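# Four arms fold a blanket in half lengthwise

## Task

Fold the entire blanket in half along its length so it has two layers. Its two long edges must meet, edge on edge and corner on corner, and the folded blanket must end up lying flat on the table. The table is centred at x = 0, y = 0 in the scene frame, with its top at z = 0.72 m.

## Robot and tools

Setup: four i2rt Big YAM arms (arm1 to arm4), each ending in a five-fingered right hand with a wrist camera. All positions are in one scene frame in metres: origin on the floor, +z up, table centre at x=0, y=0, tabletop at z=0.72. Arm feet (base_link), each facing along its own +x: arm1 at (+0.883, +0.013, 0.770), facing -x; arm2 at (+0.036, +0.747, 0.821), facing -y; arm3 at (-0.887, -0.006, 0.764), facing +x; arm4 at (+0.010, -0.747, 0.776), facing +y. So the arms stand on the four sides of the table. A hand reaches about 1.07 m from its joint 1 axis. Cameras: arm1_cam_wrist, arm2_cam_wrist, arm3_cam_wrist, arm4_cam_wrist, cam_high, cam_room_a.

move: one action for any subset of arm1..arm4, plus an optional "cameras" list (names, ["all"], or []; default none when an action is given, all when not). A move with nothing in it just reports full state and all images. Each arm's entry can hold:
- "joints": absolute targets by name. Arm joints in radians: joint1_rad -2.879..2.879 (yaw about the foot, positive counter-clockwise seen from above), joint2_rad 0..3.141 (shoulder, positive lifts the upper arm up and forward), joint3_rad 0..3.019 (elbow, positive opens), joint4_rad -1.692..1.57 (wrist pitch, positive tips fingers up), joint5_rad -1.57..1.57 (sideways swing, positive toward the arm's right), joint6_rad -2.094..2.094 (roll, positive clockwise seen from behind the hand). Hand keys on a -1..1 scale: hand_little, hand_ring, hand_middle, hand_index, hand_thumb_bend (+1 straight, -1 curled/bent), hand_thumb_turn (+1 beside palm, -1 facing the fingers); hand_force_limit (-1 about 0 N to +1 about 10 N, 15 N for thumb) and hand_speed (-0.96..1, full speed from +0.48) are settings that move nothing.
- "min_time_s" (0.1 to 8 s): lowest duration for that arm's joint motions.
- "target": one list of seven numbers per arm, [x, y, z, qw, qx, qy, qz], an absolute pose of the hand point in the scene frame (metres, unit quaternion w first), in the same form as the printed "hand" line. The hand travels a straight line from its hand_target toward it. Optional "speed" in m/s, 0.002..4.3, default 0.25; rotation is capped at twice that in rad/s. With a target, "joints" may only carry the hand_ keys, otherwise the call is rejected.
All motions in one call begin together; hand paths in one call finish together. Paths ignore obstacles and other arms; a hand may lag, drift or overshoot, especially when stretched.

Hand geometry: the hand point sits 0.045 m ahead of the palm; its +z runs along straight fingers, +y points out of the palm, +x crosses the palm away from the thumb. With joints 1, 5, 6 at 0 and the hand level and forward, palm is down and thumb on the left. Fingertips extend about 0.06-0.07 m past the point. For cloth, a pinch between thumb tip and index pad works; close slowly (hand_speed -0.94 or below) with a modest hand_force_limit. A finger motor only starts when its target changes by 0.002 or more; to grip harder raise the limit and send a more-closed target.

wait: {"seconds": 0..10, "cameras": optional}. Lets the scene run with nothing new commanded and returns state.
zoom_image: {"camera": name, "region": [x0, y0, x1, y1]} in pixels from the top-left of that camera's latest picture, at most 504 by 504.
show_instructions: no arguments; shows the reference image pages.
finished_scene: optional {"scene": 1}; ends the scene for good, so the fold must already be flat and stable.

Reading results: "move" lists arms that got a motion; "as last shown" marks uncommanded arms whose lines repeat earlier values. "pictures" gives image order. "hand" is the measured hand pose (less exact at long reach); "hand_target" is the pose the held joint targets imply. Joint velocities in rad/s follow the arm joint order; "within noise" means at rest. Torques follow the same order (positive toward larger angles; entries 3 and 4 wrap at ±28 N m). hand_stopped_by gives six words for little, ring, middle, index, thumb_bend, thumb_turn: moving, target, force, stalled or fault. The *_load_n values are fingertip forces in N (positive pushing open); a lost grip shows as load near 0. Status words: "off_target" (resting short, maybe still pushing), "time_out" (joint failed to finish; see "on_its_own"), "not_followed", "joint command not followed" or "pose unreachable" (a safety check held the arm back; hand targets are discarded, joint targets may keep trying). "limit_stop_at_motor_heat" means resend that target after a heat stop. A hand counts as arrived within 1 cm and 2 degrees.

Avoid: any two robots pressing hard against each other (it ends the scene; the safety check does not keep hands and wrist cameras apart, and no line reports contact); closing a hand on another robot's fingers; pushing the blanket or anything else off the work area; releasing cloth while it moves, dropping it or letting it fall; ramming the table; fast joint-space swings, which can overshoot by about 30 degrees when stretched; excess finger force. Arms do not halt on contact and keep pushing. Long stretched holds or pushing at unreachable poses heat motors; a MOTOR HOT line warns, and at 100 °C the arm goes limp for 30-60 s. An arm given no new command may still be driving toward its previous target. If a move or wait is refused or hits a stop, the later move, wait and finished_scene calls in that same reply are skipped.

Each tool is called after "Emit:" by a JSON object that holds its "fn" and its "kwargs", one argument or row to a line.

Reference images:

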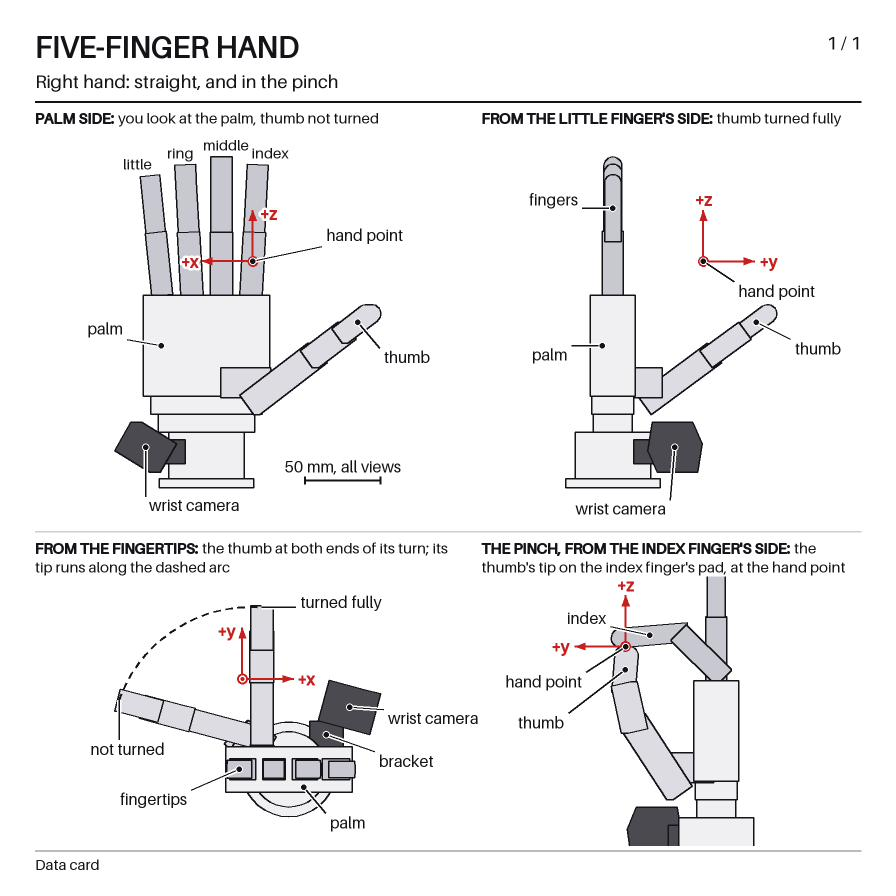

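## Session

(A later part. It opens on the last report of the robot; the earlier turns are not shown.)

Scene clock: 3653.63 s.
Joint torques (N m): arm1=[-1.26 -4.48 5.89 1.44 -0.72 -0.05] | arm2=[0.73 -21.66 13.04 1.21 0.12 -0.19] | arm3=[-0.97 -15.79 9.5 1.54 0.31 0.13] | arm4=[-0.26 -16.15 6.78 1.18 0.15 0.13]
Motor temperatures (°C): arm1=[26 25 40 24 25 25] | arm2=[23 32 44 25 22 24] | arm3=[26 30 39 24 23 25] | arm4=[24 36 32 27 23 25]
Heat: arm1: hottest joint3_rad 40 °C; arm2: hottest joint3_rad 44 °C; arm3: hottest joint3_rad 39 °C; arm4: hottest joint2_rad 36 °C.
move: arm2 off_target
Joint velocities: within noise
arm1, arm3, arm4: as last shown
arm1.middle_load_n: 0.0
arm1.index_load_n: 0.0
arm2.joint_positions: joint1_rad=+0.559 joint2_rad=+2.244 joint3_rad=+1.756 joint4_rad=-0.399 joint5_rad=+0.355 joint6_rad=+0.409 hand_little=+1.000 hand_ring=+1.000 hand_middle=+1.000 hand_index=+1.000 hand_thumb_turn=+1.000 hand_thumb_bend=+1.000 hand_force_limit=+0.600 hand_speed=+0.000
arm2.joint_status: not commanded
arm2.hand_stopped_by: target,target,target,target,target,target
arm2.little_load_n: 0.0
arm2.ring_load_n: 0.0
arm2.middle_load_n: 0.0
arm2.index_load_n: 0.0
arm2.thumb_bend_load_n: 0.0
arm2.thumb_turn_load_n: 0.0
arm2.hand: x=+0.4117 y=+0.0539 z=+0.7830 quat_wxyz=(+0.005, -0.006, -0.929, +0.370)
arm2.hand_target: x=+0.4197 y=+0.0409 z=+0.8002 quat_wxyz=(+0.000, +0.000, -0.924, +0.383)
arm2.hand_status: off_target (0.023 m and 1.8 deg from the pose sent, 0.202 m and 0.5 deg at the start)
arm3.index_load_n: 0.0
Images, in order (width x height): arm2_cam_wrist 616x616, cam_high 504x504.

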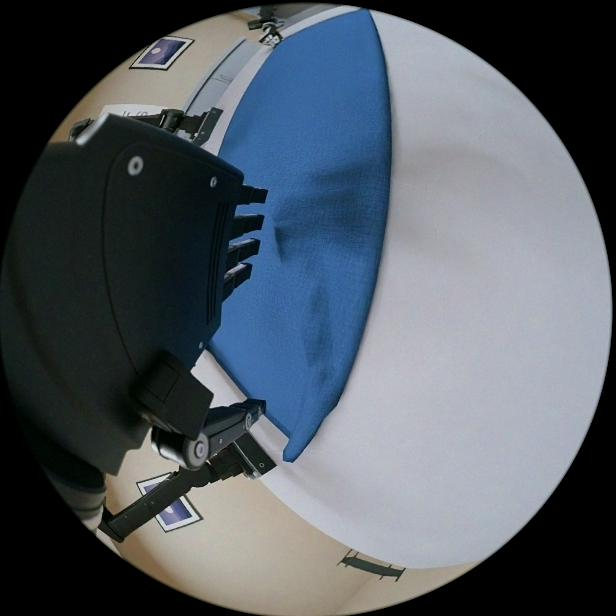

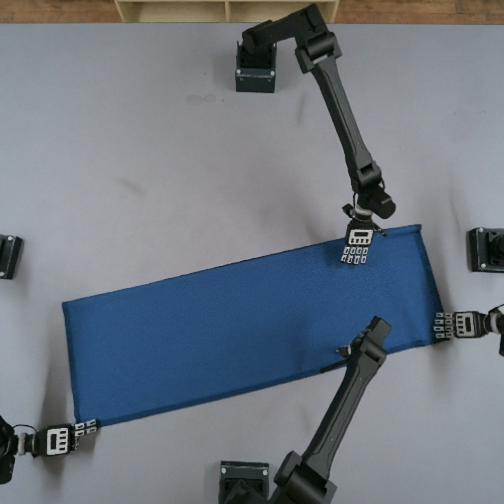

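Emit:
{"fn": "move", "kwargs": {
  "arm2": {"target": [0.418, 0.028, 0.738, 0, 0, -0.9239, 0.3827], "speed": 0.08}
}}

Emit:
{"fn": "move", "kwargs": {
  "arm2": {"target": [0.408, 0.11, 0.733, 0, 0, -0.9239, 0.3827], "speed": 0.06}
}}

Emit:
{"fn": "move", "kwargs": {
  "arm2": {"target": [0.398, 0.185, 0.736, 0, 0, -0.9239, 0.3827], "speed": 0.06}
}}

Emit:
{"fn": "move", "kwargs": {
  "arm2": {"target": [0.38, 0.24, 0.86, 0, 0, -0.9239, 0.3827], "speed": 0.2},
  "arm4": {"target": [0.31, -0.39, 0.84, 0, 0.9952, 0.0976, 0], "speed": 0.12}
}}

Emit:
{"fn": "move", "kwargs": {
  "arm4": {"target": [0.20, -0.55, 0.95, 0, 0.9952, 0.0976, 0], "speed": 0.3},
  "arm1": {"target": [0.750, -0.28, 0.86, 0.1830, -0.6830, -0.6830, 0.1830], "speed": 0.12},
  "cameras": ["arm1_cam_wrist", "arm2_cam_wrist", "cam_high"]
}}

Emit:
{"fn": "zoom_image", "kwargs": {
  "camera": "cam_high",
  "region": [240, 200, 480, 400]
}}

Emit:
{"fn": "zoom_image", "kwargs": {
  "camera": "arm1_cam_wrist",
  "region": [180, 50, 460, 330]
}}

Scene clock: 3667.47 s.
Joint torques (N m): arm1=[-1.32 -4.54 5.9 1.43 -0.71 -0.05] | arm2=[-0.03 -20.48 12.08 2.11 0.02 -0.21] | arm3=[-1.03 -15.79 9.51 1.52 0.3 0.13] | arm4=[-0.44 -16.15 6.8 1.17 0.15 0.15]
Motor temperatures (°C): arm1=[26 25 39 24 25 25] | arm2=[23 32 45 25 22 24] | arm3=[26 30 39 24 23 25] | arm4=[24 36 32 27 23 25]
Heat: arm1: hottest joint3_rad 39 °C; arm2: hottest joint3_rad 45 °C; arm3: hottest joint3_rad 39 °C; arm4: hottest joint2_rad 36 °C.
move: arm2 off_target
Joint velocities: within noise
arm1, arm3, arm4: as last shown
arm1.hand_target: x=+0.7419 y=-0.2863 z=+0.7430 quat_wxyz=(-0.183, +0.683, +0.683, -0.183)
arm2.joint_positions: joint1_rad=+0.559 joint2_rad=+2.324 joint3_rad=+1.785 joint4_rad=-0.329 joint5_rad=+0.351 joint6_rad=+0.401 hand_little=+1.000 hand_ring=+1.000 hand_middle=+1.000 hand_index=+1.000 hand_thumb_turn=+1.000 hand_thumb_bend=+1.000 hand_force_limit=+0.600 hand_speed=+0.000
arm2.joint_status: not commanded
arm2.hand_stopped_by: target,target,target,target,target,target
arm2.little_load_n: 0.0
arm2.ring_load_n: 0.0
arm2.middle_load_n: 0.0
arm2.index_load_n: 0.0
arm2.thumb_bend_load_n: 0.0
arm2.thumb_turn_load_n: -0.5
arm2.hand: x=+0.4185 y=+0.0421 z=+0.7445 quat_wxyz=(+0.001, -0.003, -0.926, +0.377)
arm2.hand_target: x=+0.4177 y=+0.0287 z=+0.7383 quat_wxyz=(+0.000, +0.000, -0.924, +0.383)
arm2.hand_status: off_target (0.016 m and 0.8 deg from the pose sent, 0.052 m and 1.8 deg at the start)
arm4.index_load_n: 0.5
pictures: none

Scene clock: 3669.33 s.
Joint torques (N m): arm1=[-1.26 -4.48 5.91 1.44 -0.71 -0.05] | arm2=[3.08 -20.72 6.52 1.68 0.15 0.13] | arm3=[-0.97 -15.79 9.51 1.54 0.3 0.13] | arm4=[-0.21 -16.32 6.8 1.21 0.15 0.14]
Motor temperatures (°C): arm1=[26 25 39 24 25 25] | arm2=[23 32 45 25 22 24] | arm3=[26 30 39 24 23 25] | arm4=[24 36 32 27 23 25]
Heat: arm1: hottest joint3_rad 39 °C; arm2: hottest joint3_rad 45 °C; arm3: hottest joint3_rad 39 °C; arm4: hottest joint2_rad 36 °C.
move: arm2 off_target
Joint velocities: within noise
arm1, arm3, arm4: as last shown
arm1.middle_load_n: 0.5
arm2.joint_positions: joint1_rad=+0.584 joint2_rad=+2.201 joint3_rad=+1.520 joint4_rad=-0.166 joint5_rad=+0.381 joint6_rad=+0.406 hand_little=+1.000 hand_ring=+1.000 hand_middle=+1.000 hand_index=+1.000 hand_thumb_turn=+1.000 hand_thumb_bend=+1.000 hand_force_limit=+0.600 hand_speed=+0.000
arm2.joint_status: not commanded
arm2.hand_stopped_by: target,target,target,target,target,target
arm2.little_load_n: 0.0
arm2.ring_load_n: 0.0
arm2.middle_load_n: 0.5
arm2.index_load_n: 0.0
arm2.thumb_bend_load_n: 0.0
arm2.thumb_turn_load_n: -0.5
arm2.hand: x=+0.4018 y=+0.0971 z=+0.7407 quat_wxyz=(+0.002, -0.001, -0.920, +0.391)
arm2.hand_target: x=+0.4079 y=+0.1099 z=+0.7331 quat_wxyz=(+0.000, +0.000, -0.924, +0.383)
arm2.hand_status: off_target (0.016 m and 1.0 deg from the pose sent, 0.070 m and 0.8 deg at the start)
arm4.index_load_n: 0.0
pictures: none

Scene clock: 3671.13 s.
Joint torques (N m): arm1=[-1.32 -4.42 5.9 1.43 -0.71 -0.05] | arm2=[1.73 -19.31 6.95 1.61 0.11 0.14] | arm3=[-0.97 -15.74 9.5 1.54 0.3 0.12] | arm4=[-0.44 -16.15 6.84 1.13 0.16 0.12]
Motor temperatures (°C): arm1=[26 25 39 24 25 25] | arm2=[23 32 45 25 22 24] | arm3=[26 30 39 24 23 25] | arm4=[24 36 32 27 23 25]
Heat: arm1: hottest joint3_rad 39 °C; arm2: hottest joint3_rad 45 °C; arm3: hottest joint3_rad 39 °C; arm4: hottest joint2_rad 36 °C.
move: arm2 done
Joint velocities: within noise
arm1, arm3, arm4: as last shown
arm1.ring_load_n: -0.5
arm2.joint_positions: joint1_rad=+0.641 joint2_rad=+2.070 joint3_rad=+1.260 joint4_rad=-0.075 joint5_rad=+0.417 joint6_rad=+0.453 hand_little=+1.000 hand_ring=+1.000 hand_middle=+1.000 hand_index=+1.000 hand_thumb_turn=+1.000 hand_thumb_bend=+1.000 hand_force_limit=+0.600 hand_speed=+0.000
arm2.joint_status: not commanded
arm2.hand_stopped_by: target,target,target,target,target,target
arm2.little_load_n: 0.0
arm2.ring_load_n: 0.0
arm2.middle_load_n: 0.5
arm2.index_load_n: 0.0
arm2.thumb_bend_load_n: 0.0
arm2.thumb_turn_load_n: -0.5
arm2.hand: x=+0.3895 y=+0.1799 z=+0.7345 quat_wxyz=(+0.007, +0.001, -0.924, +0.383)
arm2.hand_target: x=+0.3979 y=+0.1850 z=+0.7361 quat_wxyz=(+0.000, +0.000, -0.924, +0.383)
arm2.hand_status: done (0.010 m and 0.8 deg from the pose sent, 0.088 m and 1.0 deg at the start)
arm4.joint_positions: joint1_rad=-0.604 joint2_rad=+1.871 joint3_rad=+1.351 joint4_rad=-1.010 joint5_rad=-0.004 joint6_rad=-0.848 hand_little=+1.000 hand_ring=+1.000 hand_middle=+1.000 hand_index=+1.000 hand_thumb_turn=+1.000 hand_thumb_bend=+1.000 hand_force_limit=+0.000 hand_speed=-0.800
arm4.middle_load_n: -0.5
arm4.hand: x=+0.3174 y=-0.3798 z=+0.7891 quat_wxyz=(-0.017, +0.995, +0.101, +0.013)
pictures: none

Scene clock: 3672.53 s.
Joint torques (N m): arm1=[-1.32 -4.42 5.91 1.44 -0.71 -0.05] | arm2=[1.96 -14.56 8.49 1.35 0.33 0.11] | arm3=[-0.97 -15.79 9.47 1.54 0.3 0.13] | arm4=[-0.73 -19.02 12.04 -0.38 0.07 0.1]
Motor temperatures (°C): arm1=[26 25 39 24 25 25] | arm2=[23 32 45 25 22 24] | arm3=[26 30 39 24 23 25] | arm4=[24 36 32 27 23 25]
Heat: arm1: hottest joint3_rad 39 °C; arm2: hottest joint3_rad 45 °C; arm3: hottest joint3_rad 39 °C; arm4: hottest joint2_rad 36 °C.
move: arm2 done; arm4 off_target
Joint velocities: within noise
arm1, arm3: as last shown
arm1.ring_load_n: 0.0
arm1.middle_load_n: 0.0
arm2.joint_positions: joint1_rad=+0.675 joint2_rad=+1.737 joint3_rad=+1.151 joint4_rad=-0.296 joint5_rad=+0.432 joint6_rad=+0.478 hand_little=+1.000 hand_ring=+1.000 hand_middle=+1.000 hand_index=+1.000 hand_thumb_turn=+1.000 hand_thumb_bend=+1.000 hand_force_limit=+0.600 hand_speed=+0.000
arm2.joint_status: not commanded
arm2.hand_stopped_by: target,target,target,target,target,target
arm2.little_load_n: 0.0
arm2.ring_load_n: -0.5
arm2.middle_load_n: 0.0
arm2.index_load_n: -0.5
arm2.thumb_bend_load_n: 0.0
arm2.thumb_turn_load_n: 0.0
arm2.hand: x=+0.3756 y=+0.2353 z=+0.8633 quat_wxyz=(+0.001, +0.003, -0.922, +0.387)
arm2.hand_target: x=+0.3800 y=+0.2400 z=+0.8600 quat_wxyz=(+0.000, +0.000, -0.924, +0.383)
arm2.hand_status: done (0.007 m and 0.6 deg from the pose sent, 0.140 m and 0.8 deg at the start)
arm4.joint_positions: joint1_rad=-0.604 joint2_rad=+1.810 joint3_rad=+1.367 joint4_rad=-1.155 joint5_rad=-0.002 joint6_rad=-0.848 hand_little=+1.000 hand_ring=+1.000 hand_middle=+1.000 hand_index=+1.000 hand_thumb_turn=+1.000 hand_thumb_bend=+1.000 hand_force_limit=+0.000 hand_speed=-0.800
arm4.joint_status: not commanded
arm4.hand_stopped_by: target,target,target,target,target,target
arm4.little_load_n: 0.0
arm4.ring_load_n: 0.0
arm4.middle_load_n: 0.0
arm4.index_load_n: 0.0
arm4.thumb_bend_load_n: 0.0
arm4.thumb_turn_load_n: 0.0
arm4.hand: x=+0.3021 y=-0.4006 z=+0.8295 quat_wxyz=(+0.009, +0.995, +0.101, -0.009)
arm4.hand_target: x=+0.3097 y=-0.3903 z=+0.8400 quat_wxyz=(+0.000, +0.995, +0.098, +0.000)
arm4.hand_status: off_target (0.017 m and 1.5 deg from the pose sent, 0.052 m and 2.5 deg at the start)
pictures: none

Scene clock: 3674.23 s.
Joint torques (N m): arm1=[-1.14 -5.3 11.48 0.46 0.19 0.03] | arm2=[2.08 -15.5 8.47 1.26 0.3 0.16] | arm3=[-1.03 -15.79 9.48 1.52 0.31 0.12] | arm4=[-1.55 -8.76 8.77 -0.18 0.07 -0.06]
Motor temperatures (°C): arm1=[26 25 39 24 25 25] | arm2=[23 32 44 25 22 24] | arm3=[26 30 39 24 23 25] | arm4=[24 36 32 27 23 25]
Heat: arm1: hottest joint3_rad 39 °C; arm2: hottest joint3_rad 44 °C; arm3: hottest joint3_rad 39 °C; arm4: hottest joint2_rad 36 °C.
move: arm1 off_target; arm4 done
Joint velocities: within noise
arm1.joint_positions: joint1_rad=+1.279 joint2_rad=+1.068 joint3_rad=+0.682 joint4_rad=-1.018 joint5_rad=+0.493 joint6_rad=+1.194 hand_little=+1.000 hand_ring=+1.000 hand_middle=+1.000 hand_index=+1.000 hand_thumb_turn=-1.000 hand_thumb_bend=+1.000 hand_force_limit=+0.400 hand_speed=+0.000
arm1.joint_status: not commanded
arm1.hand_stopped_by: target,target,fault,target,target,target
arm1.little_load_n: -0.5
arm1.ring_load_n: 0.0
arm1.middle_load_n: 0.0
arm1.index_load_n: 0.0
arm1.thumb_bend_load_n: 0.0
arm1.thumb_turn_load_n: 0.0
arm1.hand: x=+0.7494 y=-0.2643 z=+0.8442 quat_wxyz=(-0.192, +0.684, +0.684, -0.167)
arm1.hand_target: x=+0.7502 y=-0.2795 z=+0.8599 quat_wxyz=(-0.183, +0.683, +0.683, -0.183)
arm1.hand_status: off_target (0.022 m and 2.1 deg from the pose sent, 0.107 m and 2.4 deg at the start)
arm2, arm3: as last shown
arm2.ring_load_n: 0.0
arm2.index_load_n: 0.0
arm3.thumb_bend_load_n: -5.0
arm4.joint_positions: joint1_rad=-0.618 joint2_rad=+1.220 joint3_rad=+1.060 joint4_rad=-1.382 joint5_rad=-0.002 joint6_rad=-0.856 hand_little=+1.000 hand_ring=+1.000 hand_middle=+1.000 hand_index=+1.000 hand_thumb_turn=+1.000 hand_thumb_bend=+1.000 hand_force_limit=+0.000 hand_speed=-0.800
arm4.joint_status: not commanded
arm4.hand_stopped_by: target,target,target,target,target,target
arm4.little_load_n: 0.0
arm4.ring_load_n: 0.0
arm4.middle_load_n: 0.0
arm4.index_load_n: 0.0
arm4.thumb_bend_load_n: 0.0
arm4.thumb_turn_load_n: 0.0
arm4.hand: x=+0.2001 y=-0.5432 z=+0.9557 quat_wxyz=(-0.012, +0.995, +0.098, +0.010)
arm4.hand_target: x=+0.1998 y=-0.5498 z=+0.9501 quat_wxyz=(+0.000, +0.995, +0.098, +0.000)
arm4.hand_status: done (0.009 m and 1.8 deg from the pose sent, 0.217 m and 1.5 deg at the start)
Images, in order (width x height): arm1_cam_wrist 616x616, arm2_cam_wrist 616x616, cam_high 504x504.

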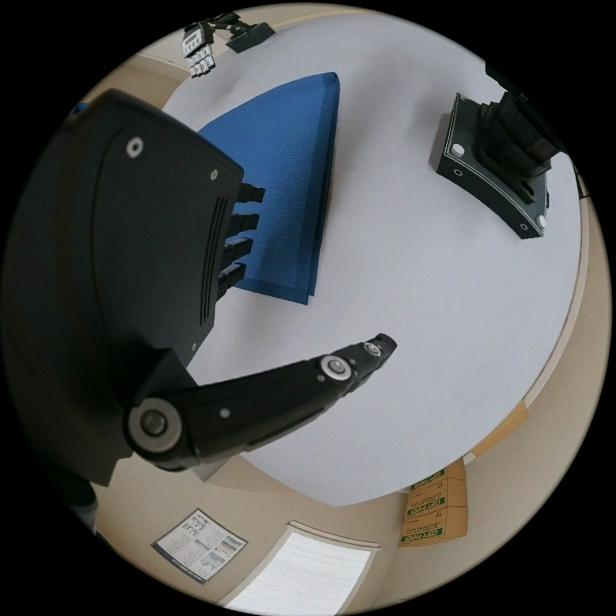

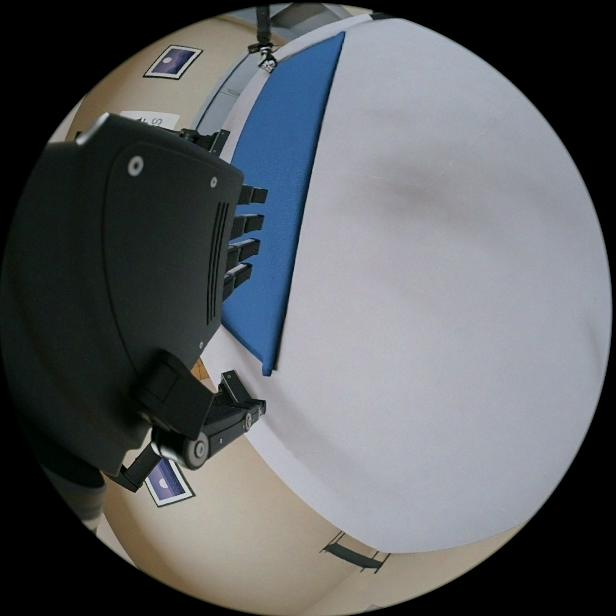

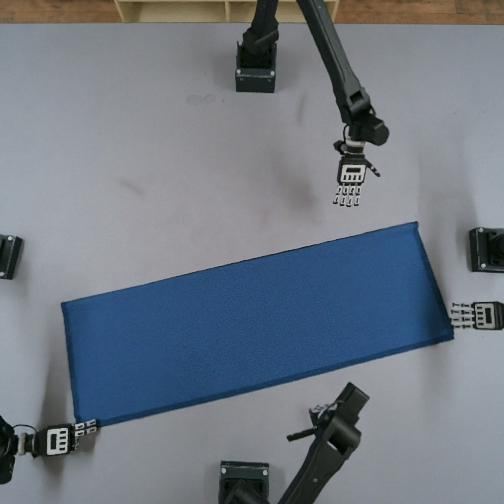

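Scaled by 2.100.

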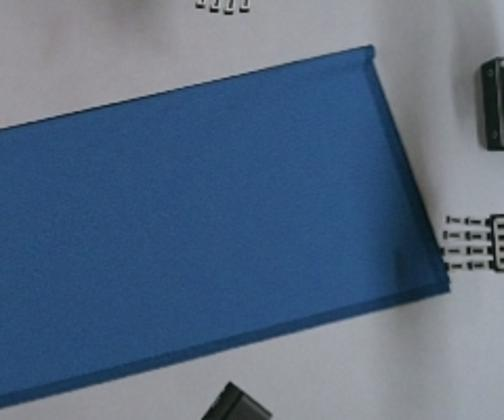

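Scaled by 1.800 from the camera's image (finer frame: 880x880).

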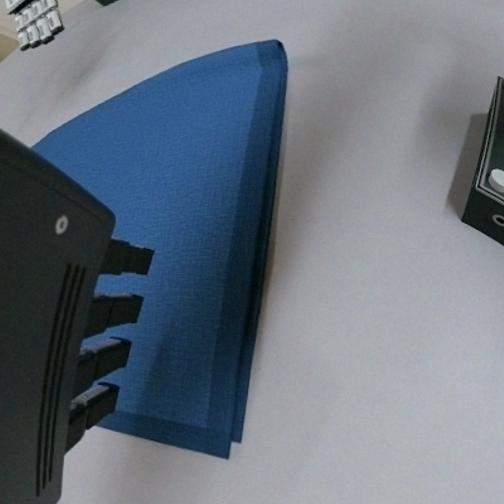

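Emit:
{"fn": "move", "kwargs": {
  "arm3": {"target": [-0.545, -0.585, 0.80, 0.4056, -0.5793, 0.5793, -0.4056], "speed": 0.12}
}}

Emit:
{"fn": "move", "kwargs": {
  "arm3": {"target": [-0.66, -0.56, 1.05, 0.4056, -0.5793, 0.5793, -0.4056], "speed": 0.3},
  "arm1": {"target": [0.74, -0.12, 1.0, 0.1830, -0.6830, -0.6830, 0.1830], "speed": 0.25},
  "arm4": {"target": [0.10, -0.60, 0.98, 0, 1, 0, 0], "speed": 0.25},
  "arm2": {"target": [0.15, 0.40, 1.0, 0, 0, -0.9239, 0.3827], "speed": 0.3},
  "cameras": ["arm3_cam_wrist", "cam_high"]
}}

Emit:
{"fn": "zoom_image", "kwargs": {
  "camera": "cam_high",
  "region": [20, 270, 180, 450]
}}

Emit:
{"fn": "zoom_image", "kwargs": {
  "camera": "cam_high",
  "region": [340, 200, 480, 360]
}}

Emit:
{"fn": "zoom_image", "kwargs": {
  "camera": "cam_high",
  "region": [170, 220, 400, 430]
}}

Emit:
{"fn": "zoom_image", "kwargs": {
  "camera": "arm3_cam_wrist",
  "region": [250, 150, 570, 470]
}}

Scene clock: 3688.40 s.
Joint torques (N m): arm1=[-1.08 -5.3 11.49 0.46 0.19 0.01] | arm2=[2.49 -14.86 8.47 1.31 0.31 0.16] | arm3=[-0.15 -19.37 10.95 0.7 -0.64 0.14] | arm4=[-1.67 -8.53 8.76 -0.21 0.06 -0.05]
Motor temperatures (°C): arm1=[26 25 42 24 25 25] | arm2=[23 31 43 25 22 24] | arm3=[26 30 39 23 23 25] | arm4=[24 35 33 26 23 25]
Heat: arm1: hottest joint3_rad 42 °C; arm2: hottest joint3_rad 43 °C; arm3: hottest joint3_rad 39 °C; arm4: hottest joint2_rad 35 °C.
move: arm3 off_target
Joint velocities: within noise
arm1, arm2, arm4: as last shown
arm1.little_load_n: 0.0
arm2.thumb_turn_load_n: -0.5
arm3.joint_positions: joint1_rad=-1.172 joint2_rad=+2.081 joint3_rad=+1.487 joint4_rad=-0.321 joint5_rad=-1.122 joint6_rad=-0.850 hand_little=-1.000 hand_ring=-1.000 hand_middle=+0.500 hand_index=+0.500 hand_thumb_turn=-1.000 hand_thumb_bend=+0.200 hand_force_limit=+0.200 hand_speed=-0.800
arm3.joint_status: not commanded
arm3.hand_stopped_by: target,target,target,target,target,target
arm3.little_load_n: 0.0
arm3.ring_load_n: 0.0
arm3.middle_load_n: 0.0
arm3.index_load_n: 0.0
arm3.thumb_bend_load_n: 0.0
arm3.thumb_turn_load_n: 0.0
arm3.hand: x=-0.5420 y=-0.5726 z=+0.7896 quat_wxyz=(-0.413, +0.578, -0.582, +0.396)
arm3.hand_target: x=-0.5451 y=-0.5846 z=+0.8002 quat_wxyz=(-0.406, +0.579, -0.579, +0.406)
arm3.hand_status: off_target (0.016 m and 1.4 deg from the pose sent, 0.063 m and 2.4 deg at the start)
arm4.hand_target: x=+0.1998 y=-0.5499 z=+0.9501 quat_wxyz=(+0.000, +0.995, +0.098, +0.000)
pictures: none

Scene clock: 3690.43 s.
Joint torques (N m): arm1=[-3.78 0.44 12.45 0.95 -0.02 -0.19] | arm2=[1.26 -4.48 10.17 1.55 -0.01 -0.18] | arm3=[0.32 -16.38 13.76 0.16 -0.94 0.11] | arm4=[0.21 -4.95 8.79 -0.21 0.09 0.15]
Motor temperatures (°C): arm1=[26 25 43 24 25 25] | arm2=[23 31 43 25 22 24] | arm3=[26 30 39 23 23 25] | arm4=[24 34 33 26 23 25]
Heat: arm1: hottest joint3_rad 43 °C; arm2: hottest joint3_rad 43 °C; arm3: hottest joint3_rad 39 °C; arm4: hottest joint2_rad 34 °C.
move: arm1 off_target; arm2 done; arm3 off_target; arm4 done
Joint velocities: within noise
arm1.joint_positions: joint1_rad=+0.856 joint2_rad=+0.567 joint3_rad=+0.813 joint4_rad=-1.444 joint5_rad=+0.360 joint6_rad=+0.731 hand_little=+1.000 hand_ring=+1.000 hand_middle=+1.000 hand_index=+1.000 hand_thumb_turn=-1.000 hand_thumb_bend=+1.000 hand_force_limit=+0.400 hand_speed=+0.000
arm1.joint_status: not commanded
arm1.hand_stopped_by: target,target,fault,target,target,target
arm1.little_load_n: 0.0
arm1.ring_load_n: 0.0
arm1.middle_load_n: 0.0
arm1.index_load_n: 0.0
arm1.thumb_bend_load_n: 0.0
arm1.thumb_turn_load_n: 0.0
arm1.hand: x=+0.7448 y=-0.1192 z=+0.9836 quat_wxyz=(-0.183, +0.680, +0.689, -0.172)
arm1.hand_target: x=+0.7402 y=-0.1200 z=+0.9996 quat_wxyz=(-0.183, +0.683, +0.683, -0.183)
arm1.hand_status: off_target (0.017 m and 1.4 deg from the pose sent, 0.213 m and 2.1 deg at the start)
arm2.joint_positions: joint1_rad=+0.350 joint2_rad=+0.884 joint3_rad=+0.746 joint4_rad=-0.658 joint5_rad=+0.210 joint6_rad=+0.244 hand_little=+1.000 hand_ring=+1.000 hand_middle=+1.000 hand_index=+1.000 hand_thumb_turn=+1.000 hand_thumb_bend=+1.000 hand_force_limit=+0.600 hand_speed=+0.000
arm2.joint_status: not commanded
arm2.hand_stopped_by: target,target,target,target,target,target
arm2.little_load_n: 0.0
arm2.ring_load_n: 0.0
arm2.middle_load_n: 0.0
arm2.index_load_n: 0.0
arm2.thumb_bend_load_n: 0.0
arm2.thumb_turn_load_n: 0.0
arm2.hand: x=+0.1530 y=+0.3987 z=+1.0032 quat_wxyz=(-0.005, -0.007, -0.922, +0.388)
arm2.hand_target: x=+0.1501 y=+0.4000 z=+1.0000 quat_wxyz=(+0.000, +0.000, -0.924, +0.383)
arm2.hand_status: done (0.005 m and 1.2 deg from the pose sent, 0.311 m and 0.6 deg at the start)
arm3.joint_positions: joint1_rad=-1.355 joint2_rad=+1.807 joint3_rad=+1.781 joint4_rad=-1.259 joint5_rad=-1.204 joint6_rad=-1.239 hand_little=-1.000 hand_ring=-1.000 hand_middle=+0.500 hand_index=+0.500 hand_thumb_turn=-1.000 hand_thumb_bend=+0.200 hand_force_limit=+0.200 hand_speed=-0.800
arm3.joint_status: not commanded
arm3.hand_stopped_by: target,target,target,target,target,target
arm3.little_load_n: 0.0
arm3.ring_load_n: 0.0
arm3.middle_load_n: 0.0
arm3.index_load_n: 0.0
arm3.thumb_bend_load_n: 0.5
arm3.thumb_turn_load_n: 0.0
arm3.hand: x=-0.6594 y=-0.5507 z=+1.0374 quat_wxyz=(-0.414, +0.572, -0.588, +0.395)
arm3.hand_target: x=-0.6601 y=-0.5594 z=+1.0498 quat_wxyz=(-0.405, +0.579, -0.579, +0.406)
arm3.hand_status: off_target (0.016 m and 2.0 deg from the pose sent, 0.286 m and 1.4 deg at the start)
arm4.joint_positions: joint1_rad=-0.496 joint2_rad=+0.953 joint3_rad=+0.946 joint4_rad=-1.543 joint5_rad=-0.002 joint6_rad=-0.539 hand_little=+1.000 hand_ring=+1.000 hand_middle=+1.000 hand_index=+1.000 hand_thumb_turn=+1.000 hand_thumb_bend=+1.000 hand_force_limit=+0.000 hand_speed=-0.800
arm4.joint_status: not commanded
arm4.hand_stopped_by: target,target,target,target,target,target
arm4.little_load_n: 0.0
arm4.ring_load_n: 0.0
arm4.middle_load_n: 0.0
arm4.index_load_n: 0.0
arm4.thumb_bend_load_n: 0.0
arm4.thumb_turn_load_n: 0.0
arm4.hand: x=+0.1048 y=-0.5965 z=+0.9831 quat_wxyz=(-0.010, +1.000, +0.000, +0.005)
arm4.hand_target: x=+0.1001 y=-0.6000 z=+0.9801 quat_wxyz=(+0.000, +1.000, +0.000, +0.000)
arm4.hand_status: done (0.007 m and 1.3 deg from the pose sent, 0.118 m and 11.3 deg at the start)
Images, in order (width x height): arm3_cam_wrist 616x616, cam_high 504x504.

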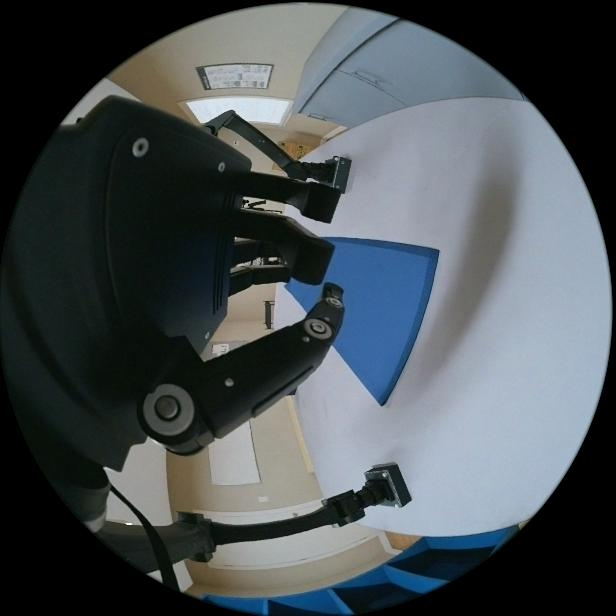

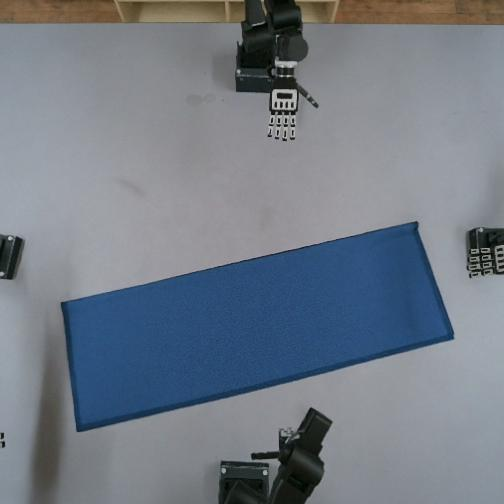

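Scaled by 2.800.

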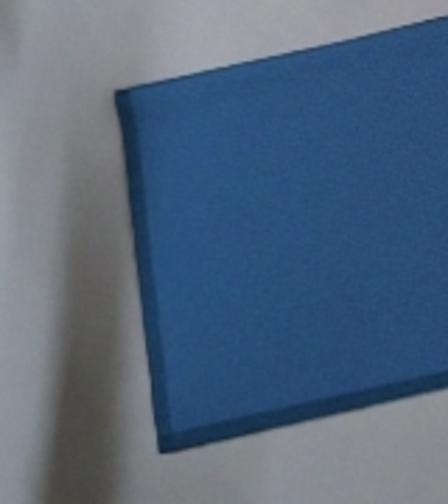

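Scaled by 3.150.

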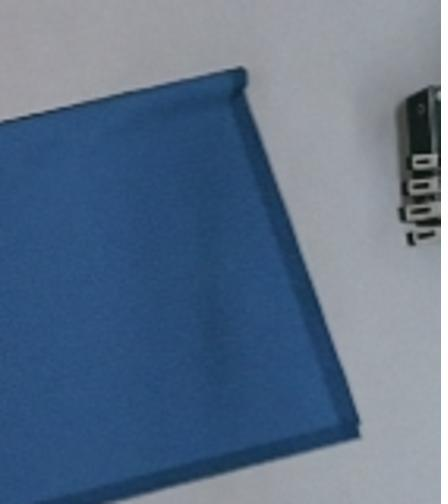

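Scaled by 2.191.

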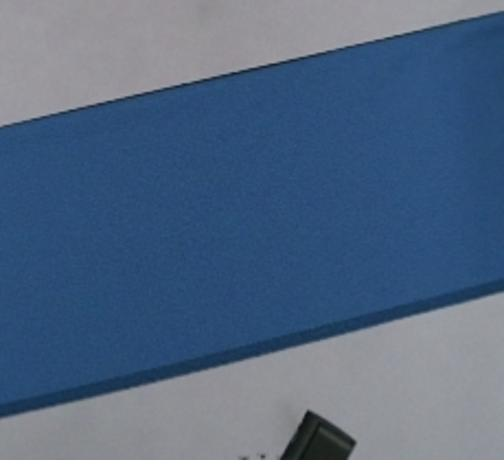

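Scaled by 1.575 from the camera's image (finer frame: 880x880).

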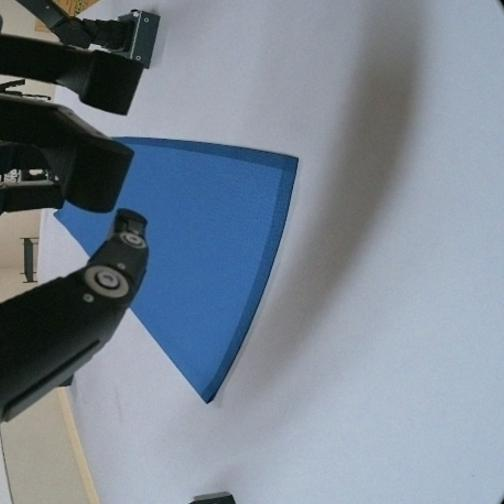

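Emit:
{"fn": "finished_scene", "kwargs": {

}}

The scene is finished: the task was done.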